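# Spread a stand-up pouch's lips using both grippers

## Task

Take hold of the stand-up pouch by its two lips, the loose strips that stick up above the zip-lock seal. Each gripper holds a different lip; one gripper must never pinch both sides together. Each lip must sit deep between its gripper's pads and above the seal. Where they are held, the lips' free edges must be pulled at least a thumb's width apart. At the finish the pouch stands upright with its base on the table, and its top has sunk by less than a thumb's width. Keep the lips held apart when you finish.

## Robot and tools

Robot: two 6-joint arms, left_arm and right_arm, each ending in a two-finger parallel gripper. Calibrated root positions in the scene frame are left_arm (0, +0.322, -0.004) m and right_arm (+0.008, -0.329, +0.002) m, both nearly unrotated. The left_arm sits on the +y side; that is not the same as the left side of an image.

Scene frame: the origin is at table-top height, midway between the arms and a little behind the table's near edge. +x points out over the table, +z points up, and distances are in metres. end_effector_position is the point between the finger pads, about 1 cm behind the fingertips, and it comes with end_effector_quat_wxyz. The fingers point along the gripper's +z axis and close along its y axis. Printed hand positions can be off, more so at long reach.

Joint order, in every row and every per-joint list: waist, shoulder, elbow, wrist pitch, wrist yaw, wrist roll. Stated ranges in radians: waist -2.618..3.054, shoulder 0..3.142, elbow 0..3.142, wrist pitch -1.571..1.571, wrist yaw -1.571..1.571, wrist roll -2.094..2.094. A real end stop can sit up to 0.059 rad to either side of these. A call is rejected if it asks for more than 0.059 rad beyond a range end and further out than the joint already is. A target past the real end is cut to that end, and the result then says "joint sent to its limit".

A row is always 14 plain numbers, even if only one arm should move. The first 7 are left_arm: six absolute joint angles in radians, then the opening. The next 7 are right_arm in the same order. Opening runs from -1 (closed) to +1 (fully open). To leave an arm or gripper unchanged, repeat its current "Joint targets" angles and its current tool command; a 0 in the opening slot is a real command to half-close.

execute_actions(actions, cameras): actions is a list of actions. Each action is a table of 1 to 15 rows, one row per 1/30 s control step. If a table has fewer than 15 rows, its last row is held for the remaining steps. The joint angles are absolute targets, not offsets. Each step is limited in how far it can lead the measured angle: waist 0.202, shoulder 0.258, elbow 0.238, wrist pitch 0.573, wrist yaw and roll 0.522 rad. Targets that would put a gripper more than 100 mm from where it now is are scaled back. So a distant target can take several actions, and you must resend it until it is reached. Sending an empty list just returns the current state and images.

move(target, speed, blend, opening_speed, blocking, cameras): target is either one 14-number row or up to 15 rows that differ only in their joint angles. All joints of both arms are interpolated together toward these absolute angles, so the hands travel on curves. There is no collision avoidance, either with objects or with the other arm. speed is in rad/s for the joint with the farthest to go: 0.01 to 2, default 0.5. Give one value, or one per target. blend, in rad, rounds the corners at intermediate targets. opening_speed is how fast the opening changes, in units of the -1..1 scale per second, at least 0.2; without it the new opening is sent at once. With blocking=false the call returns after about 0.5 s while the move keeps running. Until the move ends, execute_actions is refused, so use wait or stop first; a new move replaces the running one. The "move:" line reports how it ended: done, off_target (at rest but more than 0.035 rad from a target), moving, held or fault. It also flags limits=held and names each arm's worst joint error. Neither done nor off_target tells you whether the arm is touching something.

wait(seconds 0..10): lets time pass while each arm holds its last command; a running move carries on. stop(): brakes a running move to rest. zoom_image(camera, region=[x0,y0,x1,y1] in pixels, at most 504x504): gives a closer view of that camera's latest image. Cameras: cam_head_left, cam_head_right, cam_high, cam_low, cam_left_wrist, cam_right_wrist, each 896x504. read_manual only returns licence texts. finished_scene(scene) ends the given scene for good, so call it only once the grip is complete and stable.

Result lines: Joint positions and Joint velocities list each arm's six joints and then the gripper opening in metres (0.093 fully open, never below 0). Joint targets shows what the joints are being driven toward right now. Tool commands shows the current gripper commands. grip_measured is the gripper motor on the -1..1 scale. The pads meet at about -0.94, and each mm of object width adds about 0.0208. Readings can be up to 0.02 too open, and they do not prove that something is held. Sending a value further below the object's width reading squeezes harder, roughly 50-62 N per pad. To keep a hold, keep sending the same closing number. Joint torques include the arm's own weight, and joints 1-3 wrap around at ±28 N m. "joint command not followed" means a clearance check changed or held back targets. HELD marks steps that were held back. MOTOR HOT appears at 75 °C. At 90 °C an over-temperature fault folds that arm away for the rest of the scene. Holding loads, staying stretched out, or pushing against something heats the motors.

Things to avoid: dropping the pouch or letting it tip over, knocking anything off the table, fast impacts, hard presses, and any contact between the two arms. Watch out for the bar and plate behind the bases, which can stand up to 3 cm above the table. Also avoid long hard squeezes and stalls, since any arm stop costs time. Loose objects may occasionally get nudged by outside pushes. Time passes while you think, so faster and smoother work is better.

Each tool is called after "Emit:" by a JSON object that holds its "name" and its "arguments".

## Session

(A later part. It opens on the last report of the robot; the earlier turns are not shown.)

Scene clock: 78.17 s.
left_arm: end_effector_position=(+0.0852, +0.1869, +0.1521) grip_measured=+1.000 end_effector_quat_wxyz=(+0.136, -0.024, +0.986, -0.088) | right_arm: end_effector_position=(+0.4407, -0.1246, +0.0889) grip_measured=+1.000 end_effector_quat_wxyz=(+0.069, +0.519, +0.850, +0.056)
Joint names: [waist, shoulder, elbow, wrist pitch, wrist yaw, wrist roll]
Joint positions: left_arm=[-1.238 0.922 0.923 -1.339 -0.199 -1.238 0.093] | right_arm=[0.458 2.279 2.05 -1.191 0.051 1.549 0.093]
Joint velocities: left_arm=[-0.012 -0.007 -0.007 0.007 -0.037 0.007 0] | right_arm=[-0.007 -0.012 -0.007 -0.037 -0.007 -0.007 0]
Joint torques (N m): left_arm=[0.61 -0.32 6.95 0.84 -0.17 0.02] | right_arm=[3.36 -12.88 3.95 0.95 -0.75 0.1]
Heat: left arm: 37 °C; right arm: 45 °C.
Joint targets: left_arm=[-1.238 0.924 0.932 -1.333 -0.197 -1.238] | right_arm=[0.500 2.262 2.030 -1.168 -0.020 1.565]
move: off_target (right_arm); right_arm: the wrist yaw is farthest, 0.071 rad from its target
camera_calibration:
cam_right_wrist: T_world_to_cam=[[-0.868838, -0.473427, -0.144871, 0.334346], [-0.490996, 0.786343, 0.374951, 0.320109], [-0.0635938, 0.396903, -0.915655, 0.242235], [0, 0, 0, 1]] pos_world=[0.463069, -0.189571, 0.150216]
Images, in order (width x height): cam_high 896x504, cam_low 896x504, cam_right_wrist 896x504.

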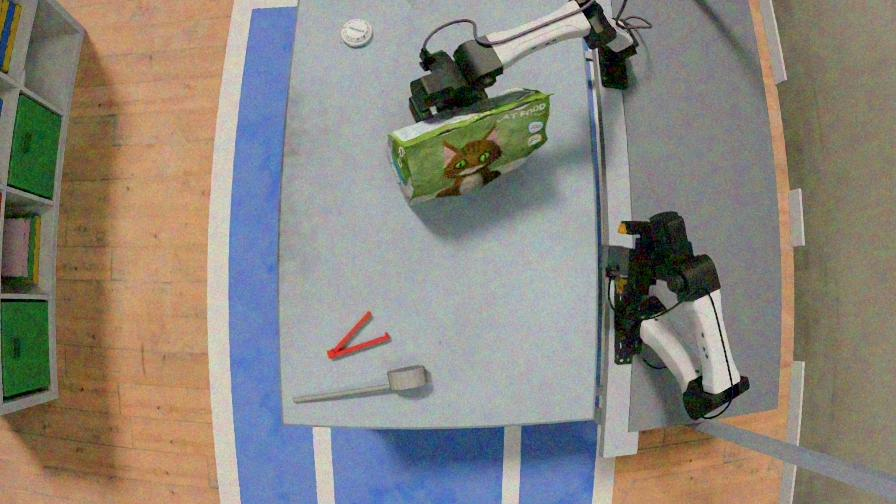

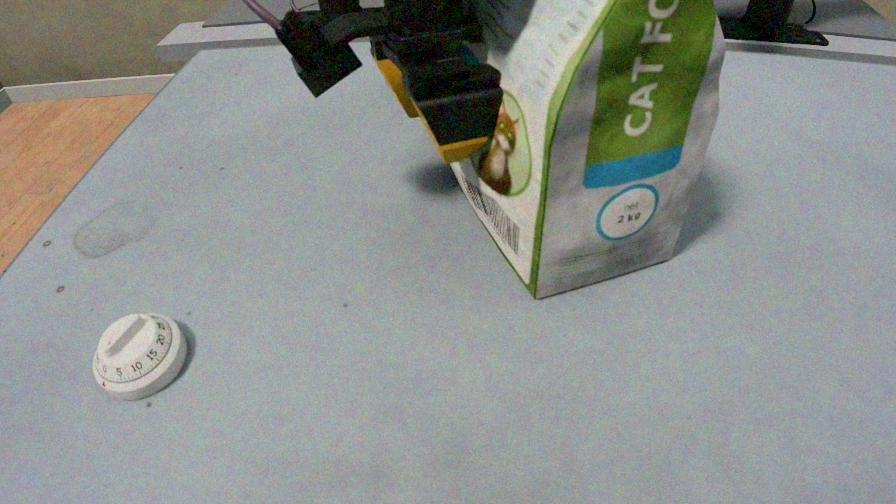

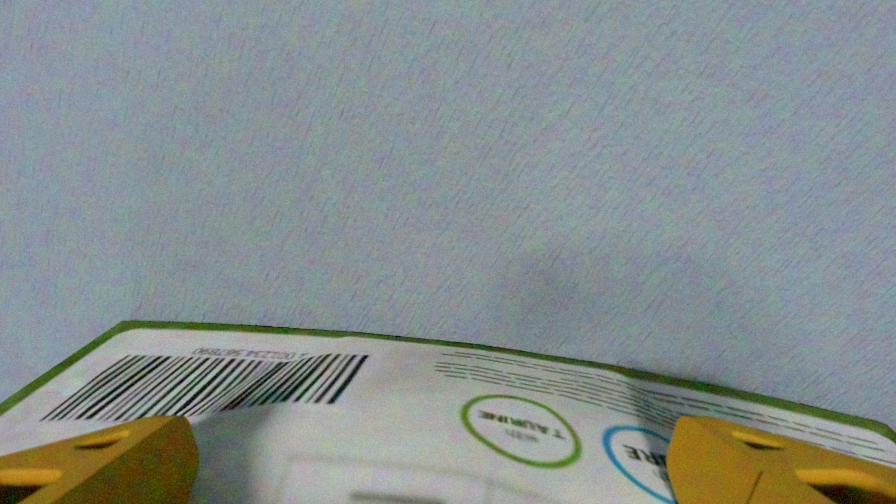

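Emit:
{"name": "move", "arguments": {"target": [[-1.238,0.924,0.932,-1.333,-0.197,-1.238,1,0.60,2.25,2.005,-1.155,-0.05,1.60,1],[-1.238,0.924,0.932,-1.333,-0.197,-1.238,1,0.68,2.25,2.005,-1.155,-0.05,1.66,1]], "speed": 0.09, "cameras": ["cam_high","cam_low","cam_right_wrist"]}}

Scene clock: 84.93 s.
left_arm: end_effector_position=(+0.0852, +0.1869, +0.1521) grip_measured=+1.000 end_effector_quat_wxyz=(+0.136, -0.024, +0.986, -0.088) | right_arm: end_effector_position=(+0.3963, -0.0451, +0.0867) grip_measured=+1.000 end_effector_quat_wxyz=(+0.053, +0.490, +0.867, +0.078)
Joint names: [waist, shoulder, elbow, wrist pitch, wrist yaw, wrist roll]
Joint positions: left_arm=[-1.238 0.922 0.923 -1.339 -0.199 -1.238 0.093] | right_arm=[0.638 2.269 2.026 -1.159 0.023 1.664 0.093]
Joint velocities: left_arm=[-0.007 0.012 -0.012 0.022 -0.022 0.007 0] | right_arm=[0.007 -0.007 -0.002 0.007 0.022 -0.022 0]
Joint torques (N m): left_arm=[0.77 -0.16 6.97 0.85 -0.16 0.02] | right_arm=[3.29 -13.09 4 0.78 -0.81 -0.13]
Heat: left arm: 37 °C; right arm: 47 °C.
Joint targets: left_arm=[-1.238 0.924 0.932 -1.333 -0.197 -1.238] | right_arm=[0.680 2.250 2.005 -1.155 -0.050 1.660]
move: off_target (right_arm); right_arm: the wrist yaw is farthest, 0.073 rad from its target
camera_calibration:
cam_right_wrist: T_world_to_cam=[[-0.833874, -0.526648, -0.165214, 0.318651], [-0.543232, 0.730065, 0.414612, 0.251274], [-0.0977376, 0.435484, -0.894875, 0.219365], [0, 0, 0, 1]] pos_world=[0.423655, -0.111159, 0.144768]
Images, in order (width x height): cam_high 896x504, cam_low 896x504, cam_right_wrist 896x504.

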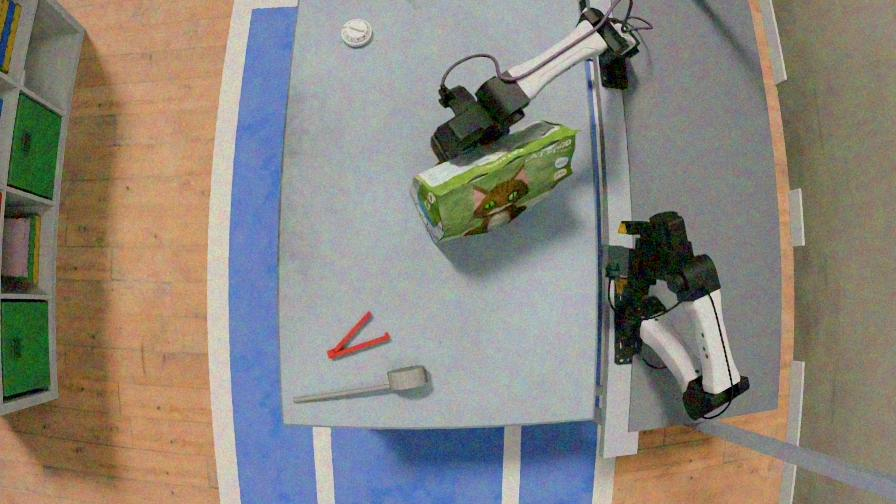

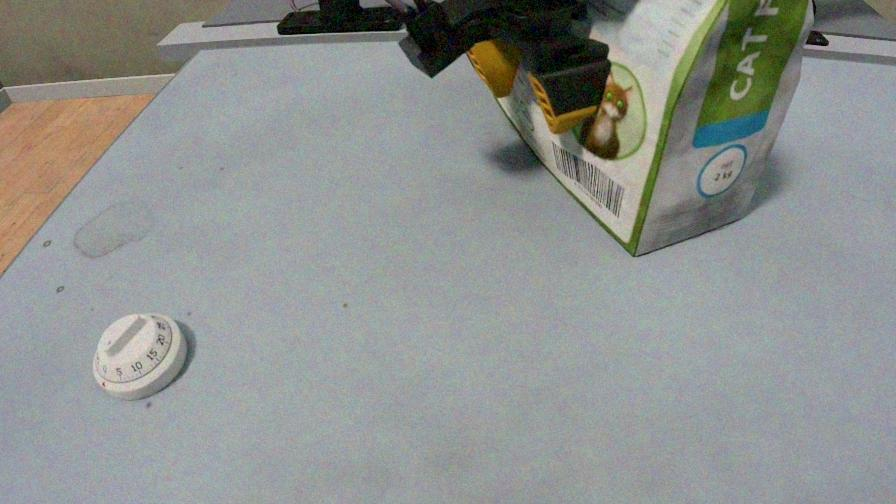

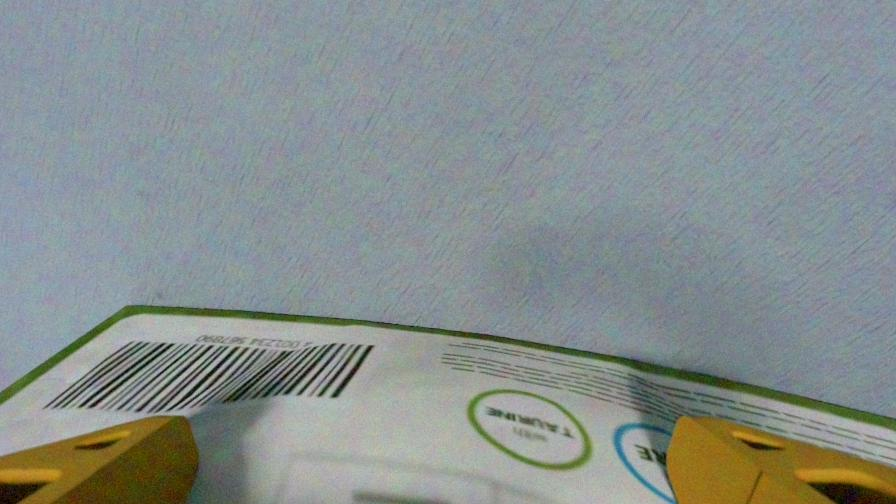

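Emit:
{"name": "move", "arguments": {"target": [[-1.238,0.924,0.932,-1.333,-0.197,-1.238,1,0.40,2.27,2.05,-1.18,0,1.46,1],[-1.238,0.924,0.932,-1.333,-0.197,-1.238,1,0.2,2.1,2.15,-1.3,0,1.3,1],[-1.238,0.924,0.932,-1.333,-0.197,-1.238,1,0.2,1.9,2.35,-1.5,0,0.9,1],[-1.238,0.924,0.932,-1.333,-0.197,-1.238,1,0.5,1.75,2.5,-1.5,0.2,0.24,1]], "speed": 0.6, "blend": 0.08}}

Emit:
{"name": "move", "arguments": {"target": [-1.238,0.924,0.932,-1.333,-0.197,-1.238,1,0.85,1.8,2.52,-1.5,0.26,0.28,-0.4], "speed": 0.6}}

Scene clock: 94.73 s.
left_arm: end_effector_position=(+0.0852, +0.1869, +0.1521) grip_measured=+1.000 end_effector_quat_wxyz=(+0.136, -0.024, +0.986, -0.088) | right_arm: end_effector_position=(+0.3535, -0.1751, +0.4229) grip_measured=+1.000 end_effector_quat_wxyz=(+0.403, -0.075, +0.910, +0.060)
Joint names: [waist, shoulder, elbow, wrist pitch, wrist yaw, wrist roll]
Joint positions: left_arm=[-1.238 0.922 0.923 -1.339 -0.199 -1.238 0.093] | right_arm=[0.497 1.761 2.484 -1.494 0.193 0.251 0.093]
Joint velocities: left_arm=[-0.007 -0.012 -0.002 -0.037 0.007 0.037 0] | right_arm=[0.002 0.002 -0.027 -0.022 0.037 -0.037 0]
Joint torques (N m): left_arm=[0.76 -0.28 7.01 0.86 -0.18 0.02] | right_arm=[0.24 -6.83 5.26 2.01 0.17 -0.23]
Heat: left arm: 37 °C; right arm: 48 °C.
Joint targets: left_arm=[-1.238 0.924 0.932 -1.333 -0.197 -1.238] | right_arm=[0.500 1.750 2.500 -1.500 0.200 0.240]
move: done
camera_calibration:
cam_left_wrist: T_world_to_cam=[[0.0131966, -0.978108, 0.207677, 0.147149], [-0.986087, 0.0216891, 0.16481, 0.0939749], [-0.165706, -0.206962, -0.964214, 0.282472], [0, 0, 0, 1]] pos_world=[0.137533, 0.200351, 0.226315]
cam_right_wrist: T_world_to_cam=[[0.181453, -0.983214, -0.019104, -0.230584], [-0.912662, -0.161134, -0.375611, 0.49232], [0.366228, 0.0855911, -0.926581, 0.360806], [0, 0, 0, 1]] pos_world=[0.359025, -0.178266, 0.514831]

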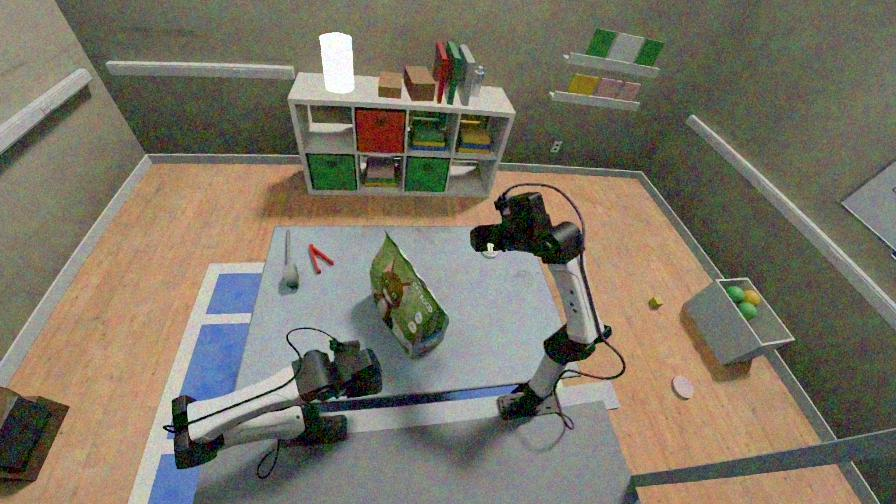

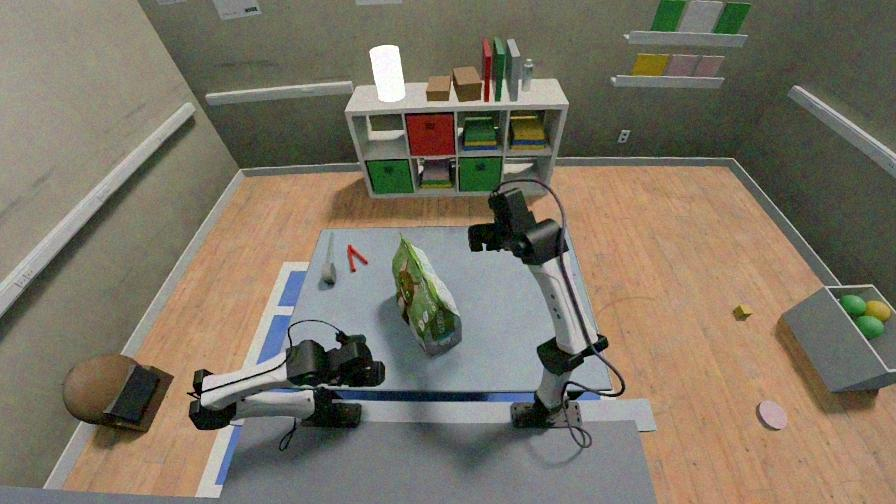

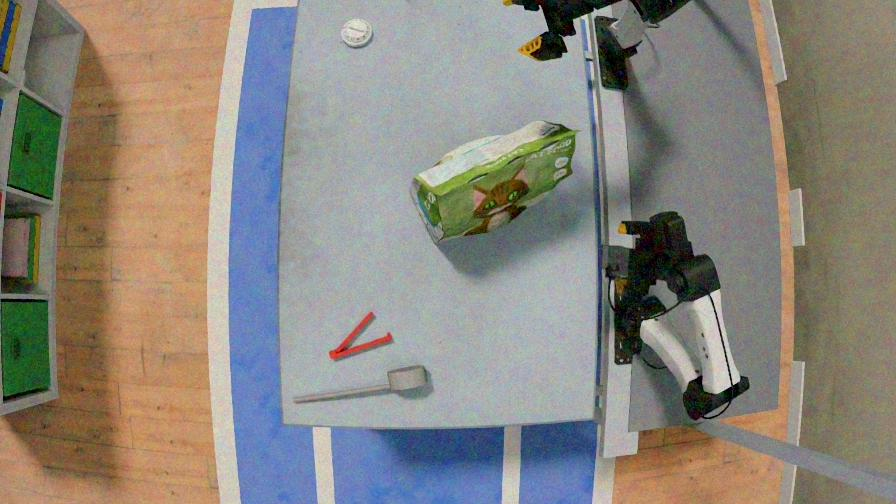

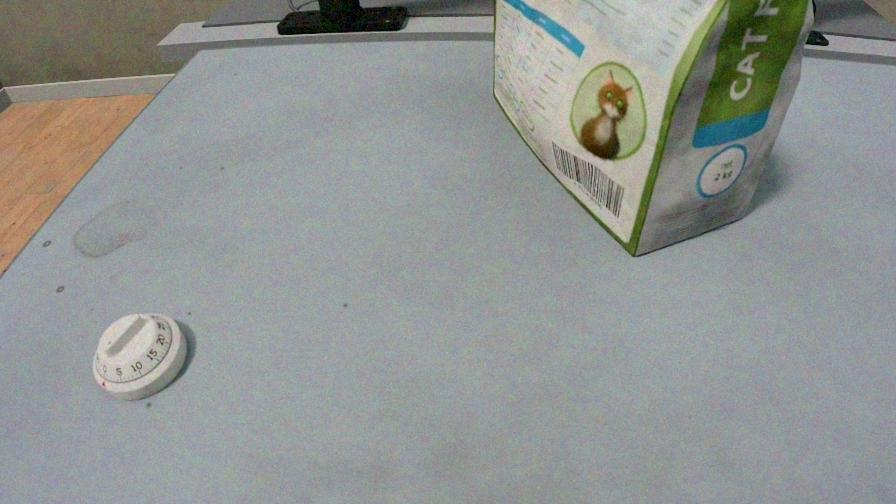

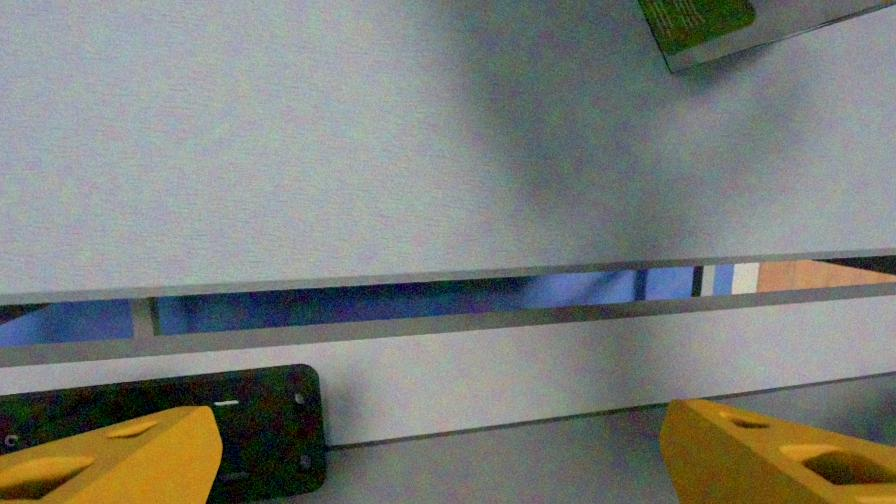

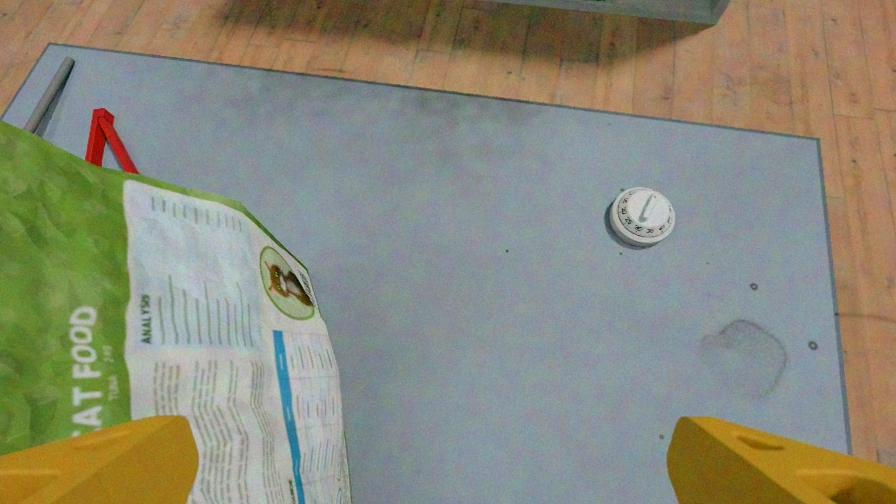

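Scene clock: 96.00 s.
left_arm: end_effector_position=(+0.0852, +0.1869, +0.1521) grip_measured=+1.000 end_effector_quat_wxyz=(+0.136, -0.024, +0.986, -0.088) | right_arm: end_effector_position=(+0.2895, -0.0633, +0.4171) grip_measured=-0.398 end_effector_quat_wxyz=(+0.392, -0.217, +0.888, +0.103)
Joint names: [waist, shoulder, elbow, wrist pitch, wrist yaw, wrist roll]
Joint positions: left_arm=[-1.238 0.922 0.923 -1.339 -0.199 -1.238 0.093] | right_arm=[0.851 1.79 2.499 -1.495 0.252 0.27 0.026]
Joint velocities: left_arm=[0.007 -0.027 -0.012 -0.022 0.022 -0.037 0] | right_arm=[0.002 -0.007 0.002 -0.037 -0.022 -0.007 0]
Joint torques (N m): left_arm=[0.61 -0.29 6.94 0.85 -0.14 0.02] | right_arm=[-0.02 -5.35 5.87 2 0.22 0]
Heat: left arm: 37 °C; right arm: 48 °C.
Joint targets: left_arm=[-1.238 0.924 0.932 -1.333 -0.197 -1.238] | right_arm=[0.850 1.800 2.520 -1.500 0.260 0.280]
move: done
camera_calibration:
cam_left_wrist: T_world_to_cam=[[0.0131966, -0.978108, 0.207677, 0.147149], [-0.986087, 0.0216891, 0.16481, 0.0939749], [-0.165706, -0.206962, -0.964214, 0.282472], [0, 0, 0, 1]] pos_world=[0.137533, 0.200351, 0.226315]
cam_right_wrist: T_world_to_cam=[[0.462521, -0.886432, 0.0176679, -0.199754], [-0.819297, -0.434938, -0.373605, 0.404628], [0.33886, 0.158325, -0.92742, 0.382158], [0, 0, 0, 1]] pos_world=[0.294403, -0.0615859, 0.509122]

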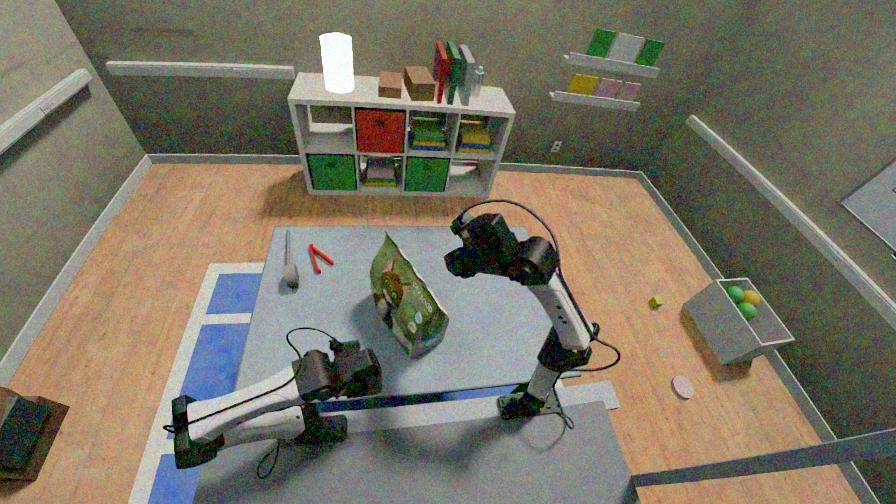

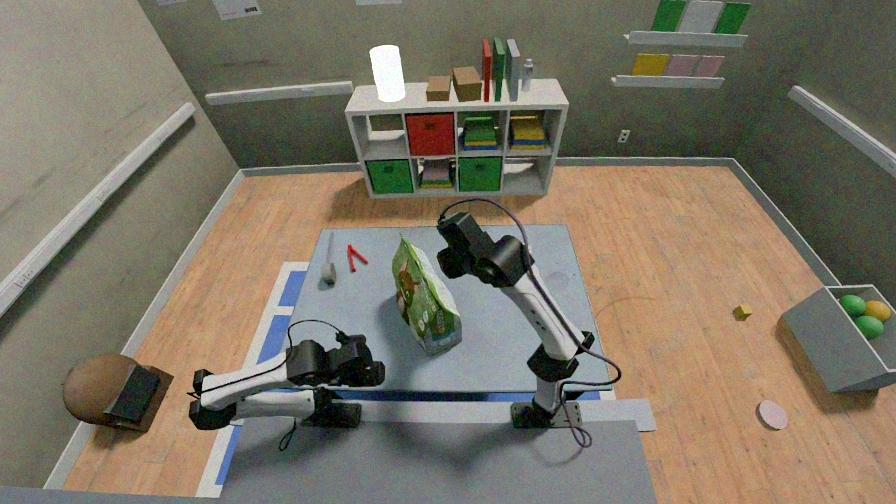

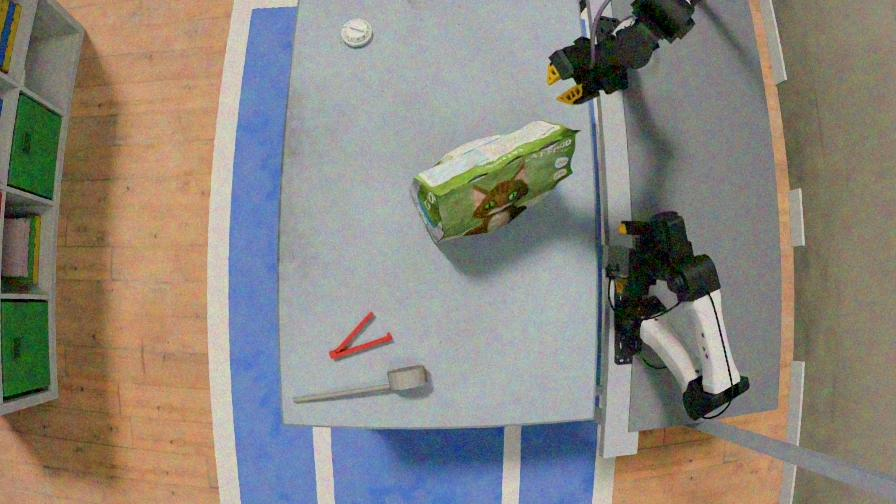

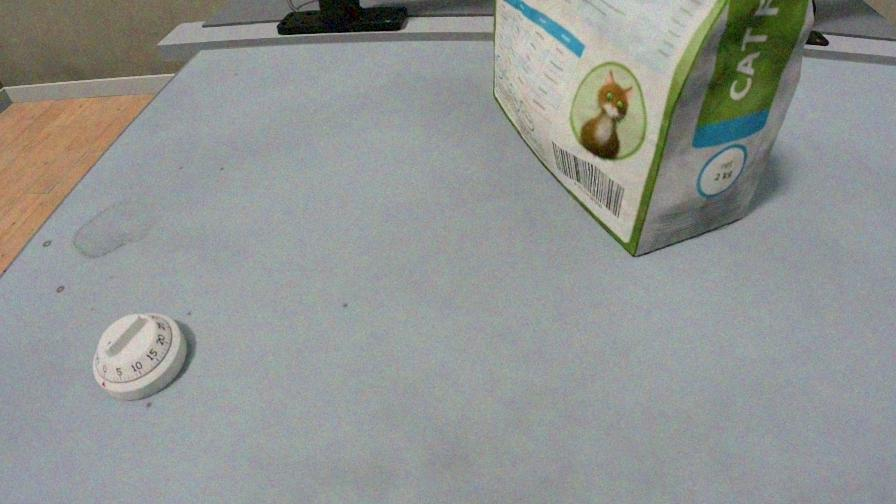

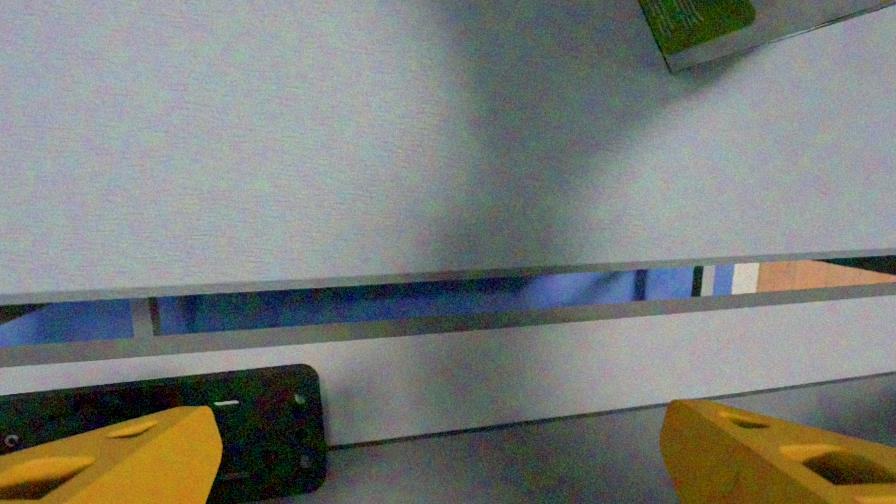

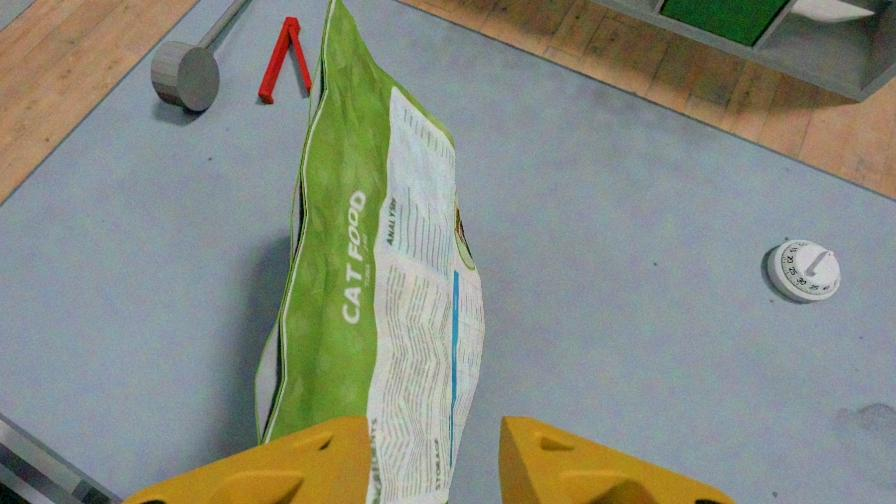

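Emit:
{"name": "move", "arguments": {"target": [-1.238,0.924,0.932,-1.333,-0.197,-1.238,1,1.05,1.85,2.55,-1.5,0.41,0.42,-0.52], "speed": 0.5, "cameras": ["cam_right_wrist"]}}

Emit:
{"name": "zoom_image", "arguments": {"camera": "cam_right_wrist", "region": [250, 0, 650, 440]}}

Scene clock: 99.73 s.
left_arm: end_effector_position=(+0.0852, +0.1869, +0.1521) grip_measured=+1.000 end_effector_quat_wxyz=(+0.136, -0.024, +0.986, -0.088) | right_arm: end_effector_position=(+0.2555, -0.0160, +0.4129) grip_measured=-0.518 end_effector_quat_wxyz=(+0.405, -0.216, +0.882, +0.105)
Joint names: [waist, shoulder, elbow, wrist pitch, wrist yaw, wrist roll]
Joint positions: left_arm=[-1.238 0.922 0.923 -1.339 -0.199 -1.238 0.093] | right_arm=[1.051 1.841 2.53 -1.496 0.402 0.41 0.02]
Joint velocities: left_arm=[-0.012 0.007 -0.002 0.022 -0.022 -0.007 0] | right_arm=[-0.002 -0.022 -0.002 -0.022 -0.022 -0.081 0.001]
Joint torques (N m): left_arm=[0.64 -0.29 6.99 0.84 -0.12 0.02] | right_arm=[-0.09 -5.97 5.83 1.93 0.28 0.02]
Heat: left arm: 37 °C; right arm: 47 °C.
Joint targets: left_arm=[-1.238 0.924 0.932 -1.333 -0.197 -1.238] | right_arm=[1.050 1.850 2.550 -1.500 0.410 0.420]
move: done
camera_calibration:
cam_right_wrist: T_world_to_cam=[[0.462482, -0.886418, 0.0193191, -0.142702], [-0.809123, -0.430863, -0.399596, 0.403904], [0.362533, 0.169175, -0.916488, 0.371913], [0, 0, 0, 1]] pos_world=[0.257974, -0.0153842, 0.505009]
Images, in order (width x height): cam_right_wrist 896x504.

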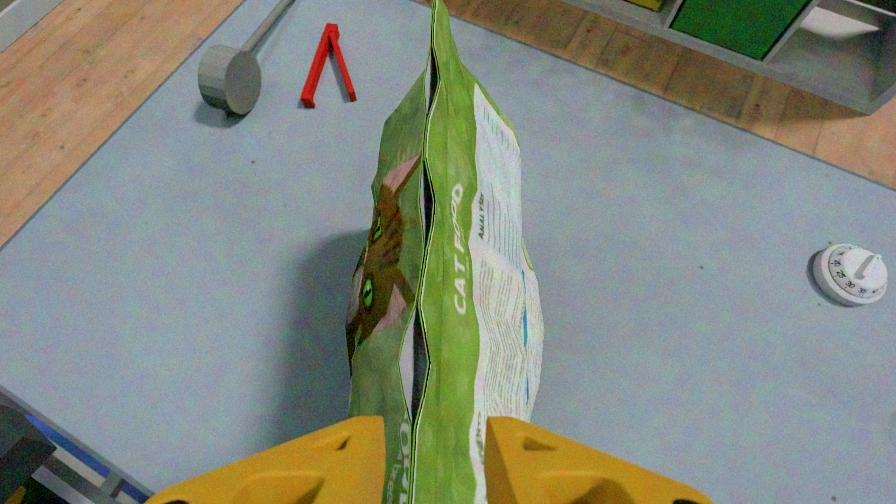

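Scaled by 1.145 from the camera's 896x504 image, which has a finer 1280x720 frame.

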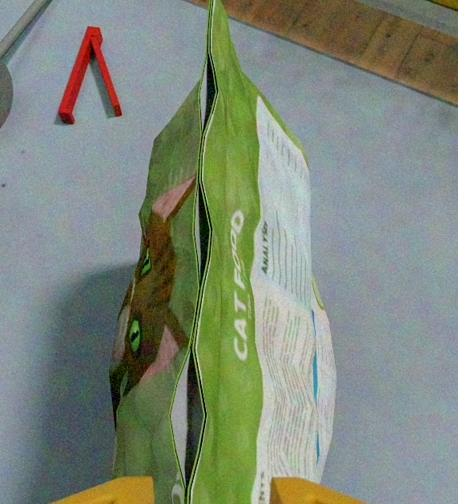

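Emit:
{"name": "move", "arguments": {"target": [-1.238,0.924,0.932,-1.333,-0.197,-1.238,1,1.061,1.683,2.03,-1.24,0.405,0.42,-0.607], "speed": 0.3, "cameras": ["cam_right_wrist"]}}

Emit:
{"name": "zoom_image", "arguments": {"camera": "cam_right_wrist", "region": [300, 150, 600, 504]}}

Scene clock: 122.57 s.
left_arm: end_effector_position=(+0.0852, +0.1869, +0.1521) grip_measured=+1.000 end_effector_quat_wxyz=(+0.136, -0.024, +0.986, -0.088) | right_arm: end_effector_position=(+0.2583, -0.0088, +0.3397) grip_measured=-0.605 end_effector_quat_wxyz=(+0.371, -0.233, +0.896, +0.070)
Joint names: [waist, shoulder, elbow, wrist pitch, wrist yaw, wrist roll]
Joint positions: left_arm=[-1.238 0.922 0.923 -1.339 -0.199 -1.238 0.093] | right_arm=[1.057 1.705 2.042 -1.252 0.403 0.41 0.016]
Joint velocities: left_arm=[0.002 0.007 0.002 -0.066 -0.037 -0.022 0] | right_arm=[-0.007 0.002 0.002 -0.022 -0.007 -0.022 0]
Joint torques (N m): left_arm=[0.66 -0.34 6.97 0.86 -0.14 0.06] | right_arm=[0.46 -8.55 4.49 1.98 0.29 0]
Heat: left arm: 37 °C; right arm: 43 °C.
Joint targets: left_arm=[-1.238 0.924 0.932 -1.333 -0.197 -1.238] | right_arm=[1.061 1.683 2.030 -1.240 0.405 0.420]
move: done
camera_calibration:
cam_right_wrist: T_world_to_cam=[[0.467602, -0.880482, 0.0781062, -0.157471], [-0.826706, -0.466894, -0.313955, 0.355199], [0.312899, 0.082235, -0.94622, 0.324743], [0, 0, 0, 1]] pos_world=[0.265667, 0.000485024, 0.431094]
Images, in order (width x height): cam_right_wrist 896x504.

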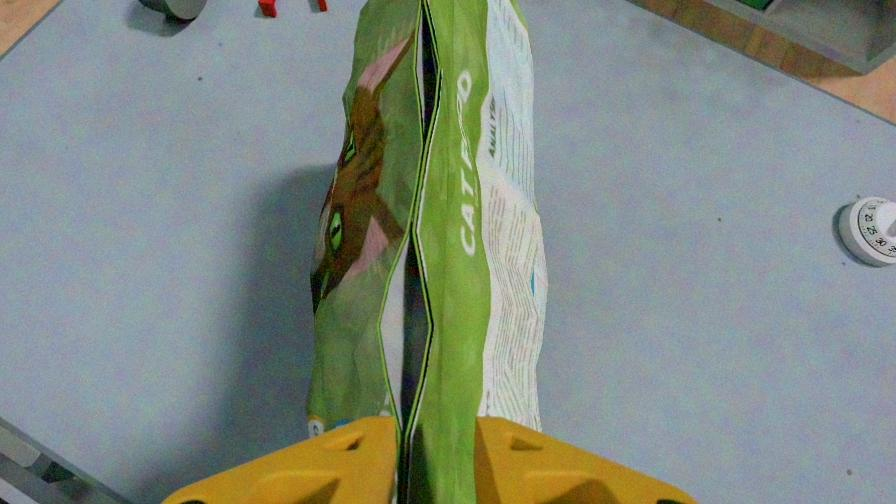

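Scaled by 1.424 from the camera's 896x504 image, which has a finer 1280x720 frame.

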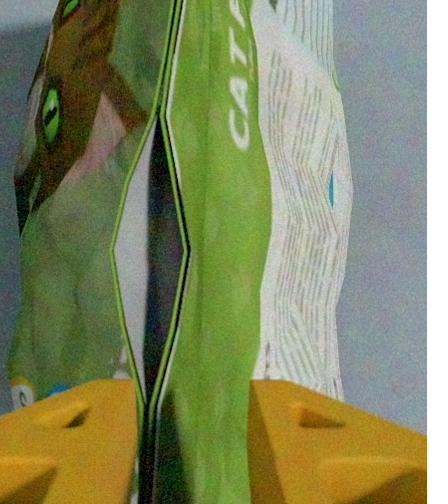

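Emit:
{"name": "move", "arguments": {"target": [-1.238,0.924,0.932,-1.333,-0.197,-1.238,1,1.033,1.655,1.942,-1.15,0.385,0.40,-0.607], "speed": 0.2, "cameras": ["cam_right_wrist"]}}

Emit:
{"name": "zoom_image", "arguments": {"camera": "cam_right_wrist", "region": [300, 150, 600, 504]}}

Scene clock: 131.80 s.
left_arm: end_effector_position=(+0.0852, +0.1869, +0.1521) grip_measured=+1.000 end_effector_quat_wxyz=(+0.136, -0.024, +0.986, -0.088) | right_arm: end_effector_position=(+0.2658, -0.0069, +0.3316) grip_measured=-0.605 end_effector_quat_wxyz=(+0.377, -0.224, +0.895, +0.081)
Joint names: [waist, shoulder, elbow, wrist pitch, wrist yaw, wrist roll]
Joint positions: left_arm=[-1.238 0.922 0.923 -1.339 -0.199 -1.238 0.093] | right_arm=[1.039 1.677 1.955 -1.163 0.39 0.409 0.016]
Joint velocities: left_arm=[0.007 0.002 -0.007 0.066 0.037 -0.022 0] | right_arm=[-0.002 0.002 -0.007 -0.007 -0.037 -0.081 -0.001]
Joint torques (N m): left_arm=[0.66 -0.27 6.93 0.86 -0.15 0.01] | right_arm=[-0.5 -8.59 4.71 2.02 0.21 -0.21]
Heat: left arm: 38 °C; right arm: 43 °C.
Joint targets: left_arm=[-1.238 0.924 0.932 -1.333 -0.197 -1.238] | right_arm=[1.033 1.655 1.942 -1.150 0.385 0.400]
move: done
camera_calibration:
cam_right_wrist: T_world_to_cam=[[0.459825, -0.886391, 0.0535866, -0.148463], [-0.828569, -0.44997, -0.333167, 0.366678], [0.319428, 0.108798, -0.941344, 0.311338], [0, 0, 0, 1]] pos_world=[0.272635, -0.000474811, 0.423196]
Images, in order (width x height): cam_right_wrist 896x504.

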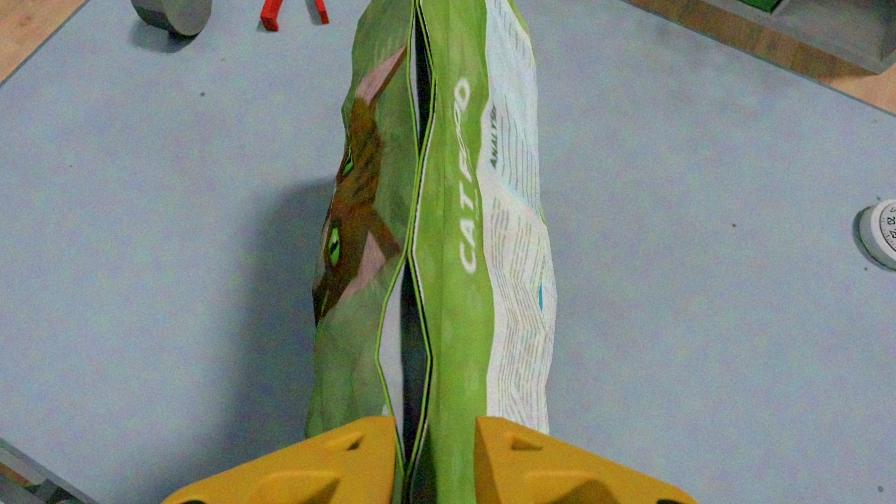

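Scaled by 1.424 from the camera's 896x504 image, which has a finer 1280x720 frame.

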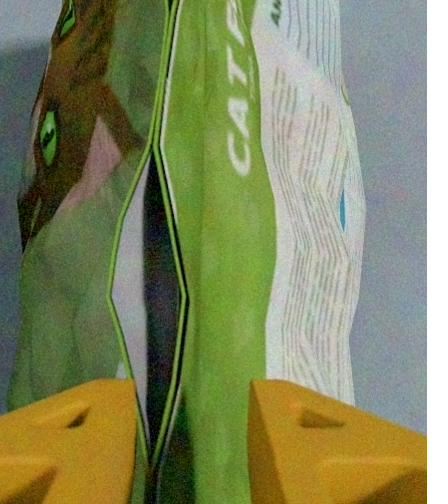

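Emit:
{"name": "move", "arguments": {"target": [-1.238,0.924,0.932,-1.333,-0.197,-1.238,1,1.004,1.664,1.907,-1.099,0.370,0.385,-0.607], "speed": 0.15, "cameras": ["cam_right_wrist"]}}

Emit:
{"name": "zoom_image", "arguments": {"camera": "cam_right_wrist", "region": [300, 150, 600, 504]}}

Scene clock: 137.20 s.
left_arm: end_effector_position=(+0.0852, +0.1869, +0.1521) grip_measured=+1.000 end_effector_quat_wxyz=(+0.136, -0.024, +0.986, -0.088) | right_arm: end_effector_position=(+0.2769, -0.0068, +0.3258) grip_measured=-0.605 end_effector_quat_wxyz=(+0.380, -0.218, +0.895, +0.084)
Joint names: [waist, shoulder, elbow, wrist pitch, wrist yaw, wrist roll]
Joint positions: left_arm=[-1.238 0.922 0.923 -1.339 -0.199 -1.238 0.093] | right_arm=[1.01 1.677 1.92 -1.112 0.374 0.395 0.016]
Joint velocities: left_arm=[0.007 -0.002 -0.007 -0.066 0.007 -0.037 0] | right_arm=[-0.017 0.007 -0.002 0.007 -0.081 -0.051 -0.001]
Joint torques (N m): left_arm=[0.62 -0.28 7.05 0.85 -0.12 0] | right_arm=[-0.55 -7.95 4.81 2.11 0.2 -0.21]
Heat: left arm: 38 °C; right arm: 44 °C.
Joint targets: left_arm=[-1.238 0.924 0.932 -1.333 -0.197 -1.238] | right_arm=[1.004 1.664 1.907 -1.099 0.370 0.385]
move: done
camera_calibration:
cam_right_wrist: T_world_to_cam=[[0.452542, -0.890634, 0.0444537, -0.14829], [-0.831418, -0.439427, -0.34007, 0.377107], [0.322412, 0.116936, -0.939349, 0.300917], [0, 0, 0, 1]] pos_world=[0.283622, -0.00154923, 0.417501]
Images, in order (width x height): cam_right_wrist 896x504.

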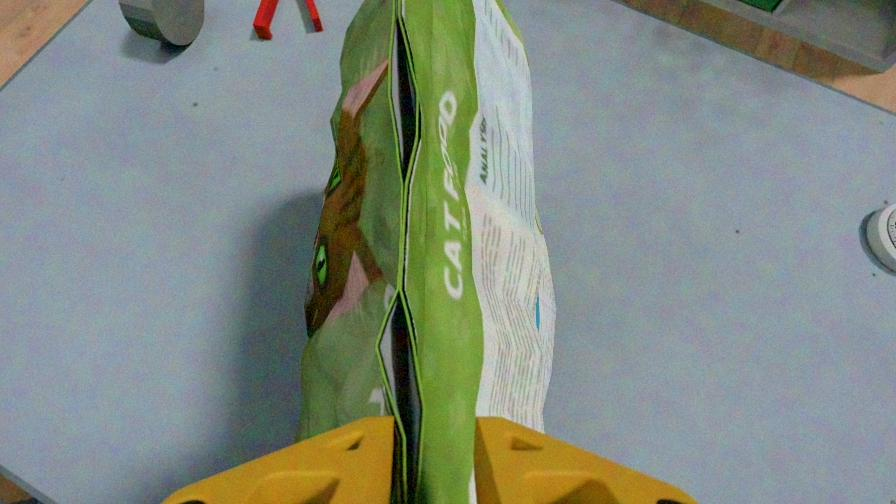

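Scaled by 1.424 from the camera's 896x504 image, which has a finer 1280x720 frame.

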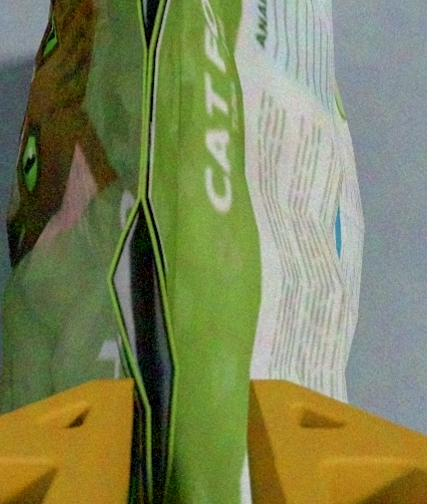

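Emit:
{"name": "move", "arguments": {"target": [-1.238,0.924,0.932,-1.333,-0.197,-1.238,1,1.004,1.694,2.005,-1.167,0.370,0.385,-0.607], "speed": 0.15, "cameras": ["cam_right_wrist"]}}

Emit:
{"name": "zoom_image", "arguments": {"camera": "cam_right_wrist", "region": [300, 150, 600, 504]}}

Scene clock: 144.57 s.
left_arm: end_effector_position=(+0.0852, +0.1869, +0.1521) grip_measured=+1.000 end_effector_quat_wxyz=(+0.136, -0.024, +0.986, -0.088) | right_arm: end_effector_position=(+0.2744, -0.0103, +0.3395) grip_measured=-0.605 end_effector_quat_wxyz=(+0.383, -0.217, +0.894, +0.088)
Joint names: [waist, shoulder, elbow, wrist pitch, wrist yaw, wrist roll]
Joint positions: left_arm=[-1.238 0.922 0.923 -1.339 -0.199 -1.238 0.093] | right_arm=[1.01 1.681 1.981 -1.159 0.373 0.395 0.016]
Joint velocities: left_arm=[-0.002 -0.032 -0.022 0.037 -0.081 -0.007 0] | right_arm=[-0.002 0.002 -0.007 -0.007 -0.037 -0.022 0]
Joint torques (N m): left_arm=[0.57 -0.17 6.94 0.85 -0.13 0.03] | right_arm=[-0.46 -5.64 7.71 1.87 0.18 -0.23]
Heat: left arm: 38 °C; right arm: 44 °C.
Joint targets: left_arm=[-1.238 0.924 0.932 -1.333 -0.197 -1.238] | right_arm=[1.004 1.694 2.005 -1.167 0.370 0.385]
move: done
camera_calibration:
cam_right_wrist: T_world_to_cam=[[0.453153, -0.890572, 0.0391575, -0.149164], [-0.829325, -0.437283, -0.347854, 0.380269], [0.326912, 0.125157, -0.936731, 0.313017], [0, 0, 0, 1]] pos_world=[0.280632, -0.00573255, 0.431332]
Images, in order (width x height): cam_right_wrist 896x504.

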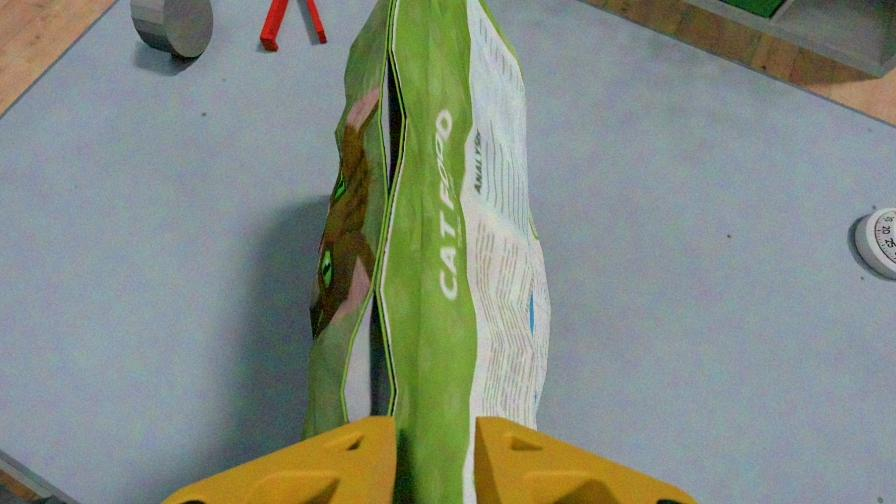

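Scaled by 1.424 from the camera's 896x504 image, which has a finer 1280x720 frame.

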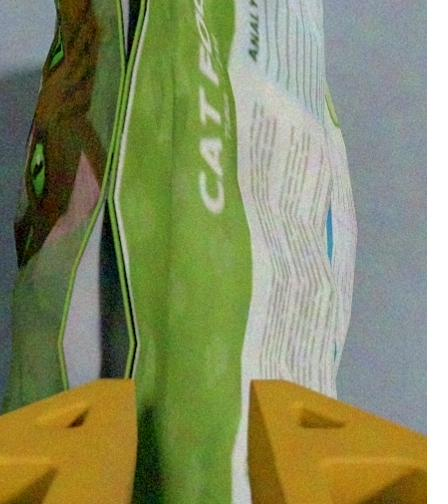

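Emit:
{"name": "move", "arguments": {"target": [-1.238,0.924,0.932,-1.333,-0.197,-1.238,1,1.024,1.680,1.990,-1.157,0.378,0.392,-0.607], "speed": 0.15, "cameras": ["cam_right_wrist"]}}

Emit:
{"name": "zoom_image", "arguments": {"camera": "cam_right_wrist", "region": [300, 150, 600, 504]}}

Scene clock: 153.43 s.
left_arm: end_effector_position=(+0.0852, +0.1869, +0.1521) grip_measured=+1.000 end_effector_quat_wxyz=(+0.136, -0.024, +0.986, -0.088) | right_arm: end_effector_position=(+0.2709, -0.0075, +0.3393) grip_measured=-0.605 end_effector_quat_wxyz=(+0.382, -0.222, +0.893, +0.089)
Joint names: [waist, shoulder, elbow, wrist pitch, wrist yaw, wrist roll]
Joint positions: left_arm=[-1.238 0.922 0.923 -1.339 -0.199 -1.238 0.093] | right_arm=[1.021 1.681 1.981 -1.16 0.373 0.395 0.016]
Joint velocities: left_arm=[0.022 0.002 -0.007 -0.022 0.022 -0.037 0] | right_arm=[0.027 -0.007 0.007 -0.11 0.037 -0.007 -0.001]
Joint torques (N m): left_arm=[0.64 -0.25 7.04 0.86 -0.15 0.01] | right_arm=[0.35 -6.93 6.43 1.96 0.25 -0.12]
Heat: left arm: 38 °C; right arm: 43 °C.
Joint targets: left_arm=[-1.238 0.924 0.932 -1.333 -0.197 -1.238] | right_arm=[1.024 1.680 1.990 -1.157 0.378 0.392]
move: done
camera_calibration:
cam_right_wrist: T_world_to_cam=[[0.462644, -0.885643, 0.0399532, -0.147925], [-0.82481, -0.446514, -0.346864, 0.376828], [0.325037, 0.127521, -0.937064, 0.314249], [0, 0, 0, 1]] pos_world=[0.277105, -0.00282335, 0.43109]
Images, in order (width x height): cam_right_wrist 896x504.

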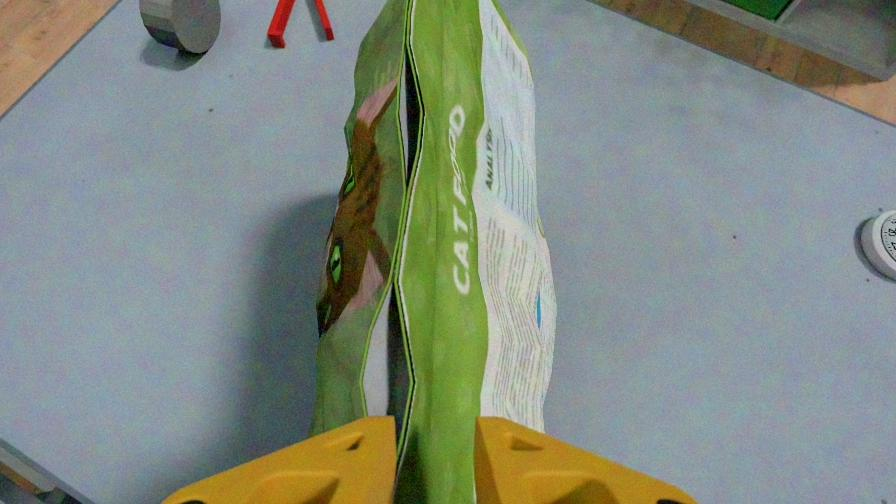

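Scaled by 1.424 from the camera's 896x504 image, which has a finer 1280x720 frame.

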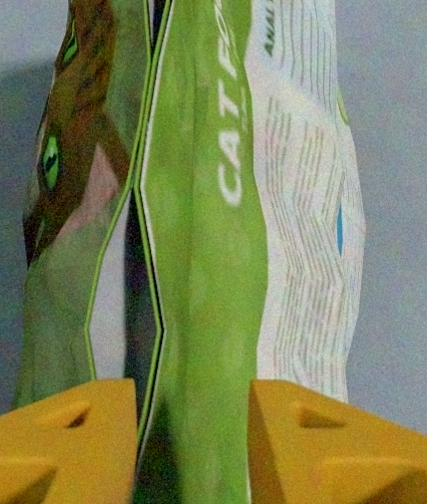

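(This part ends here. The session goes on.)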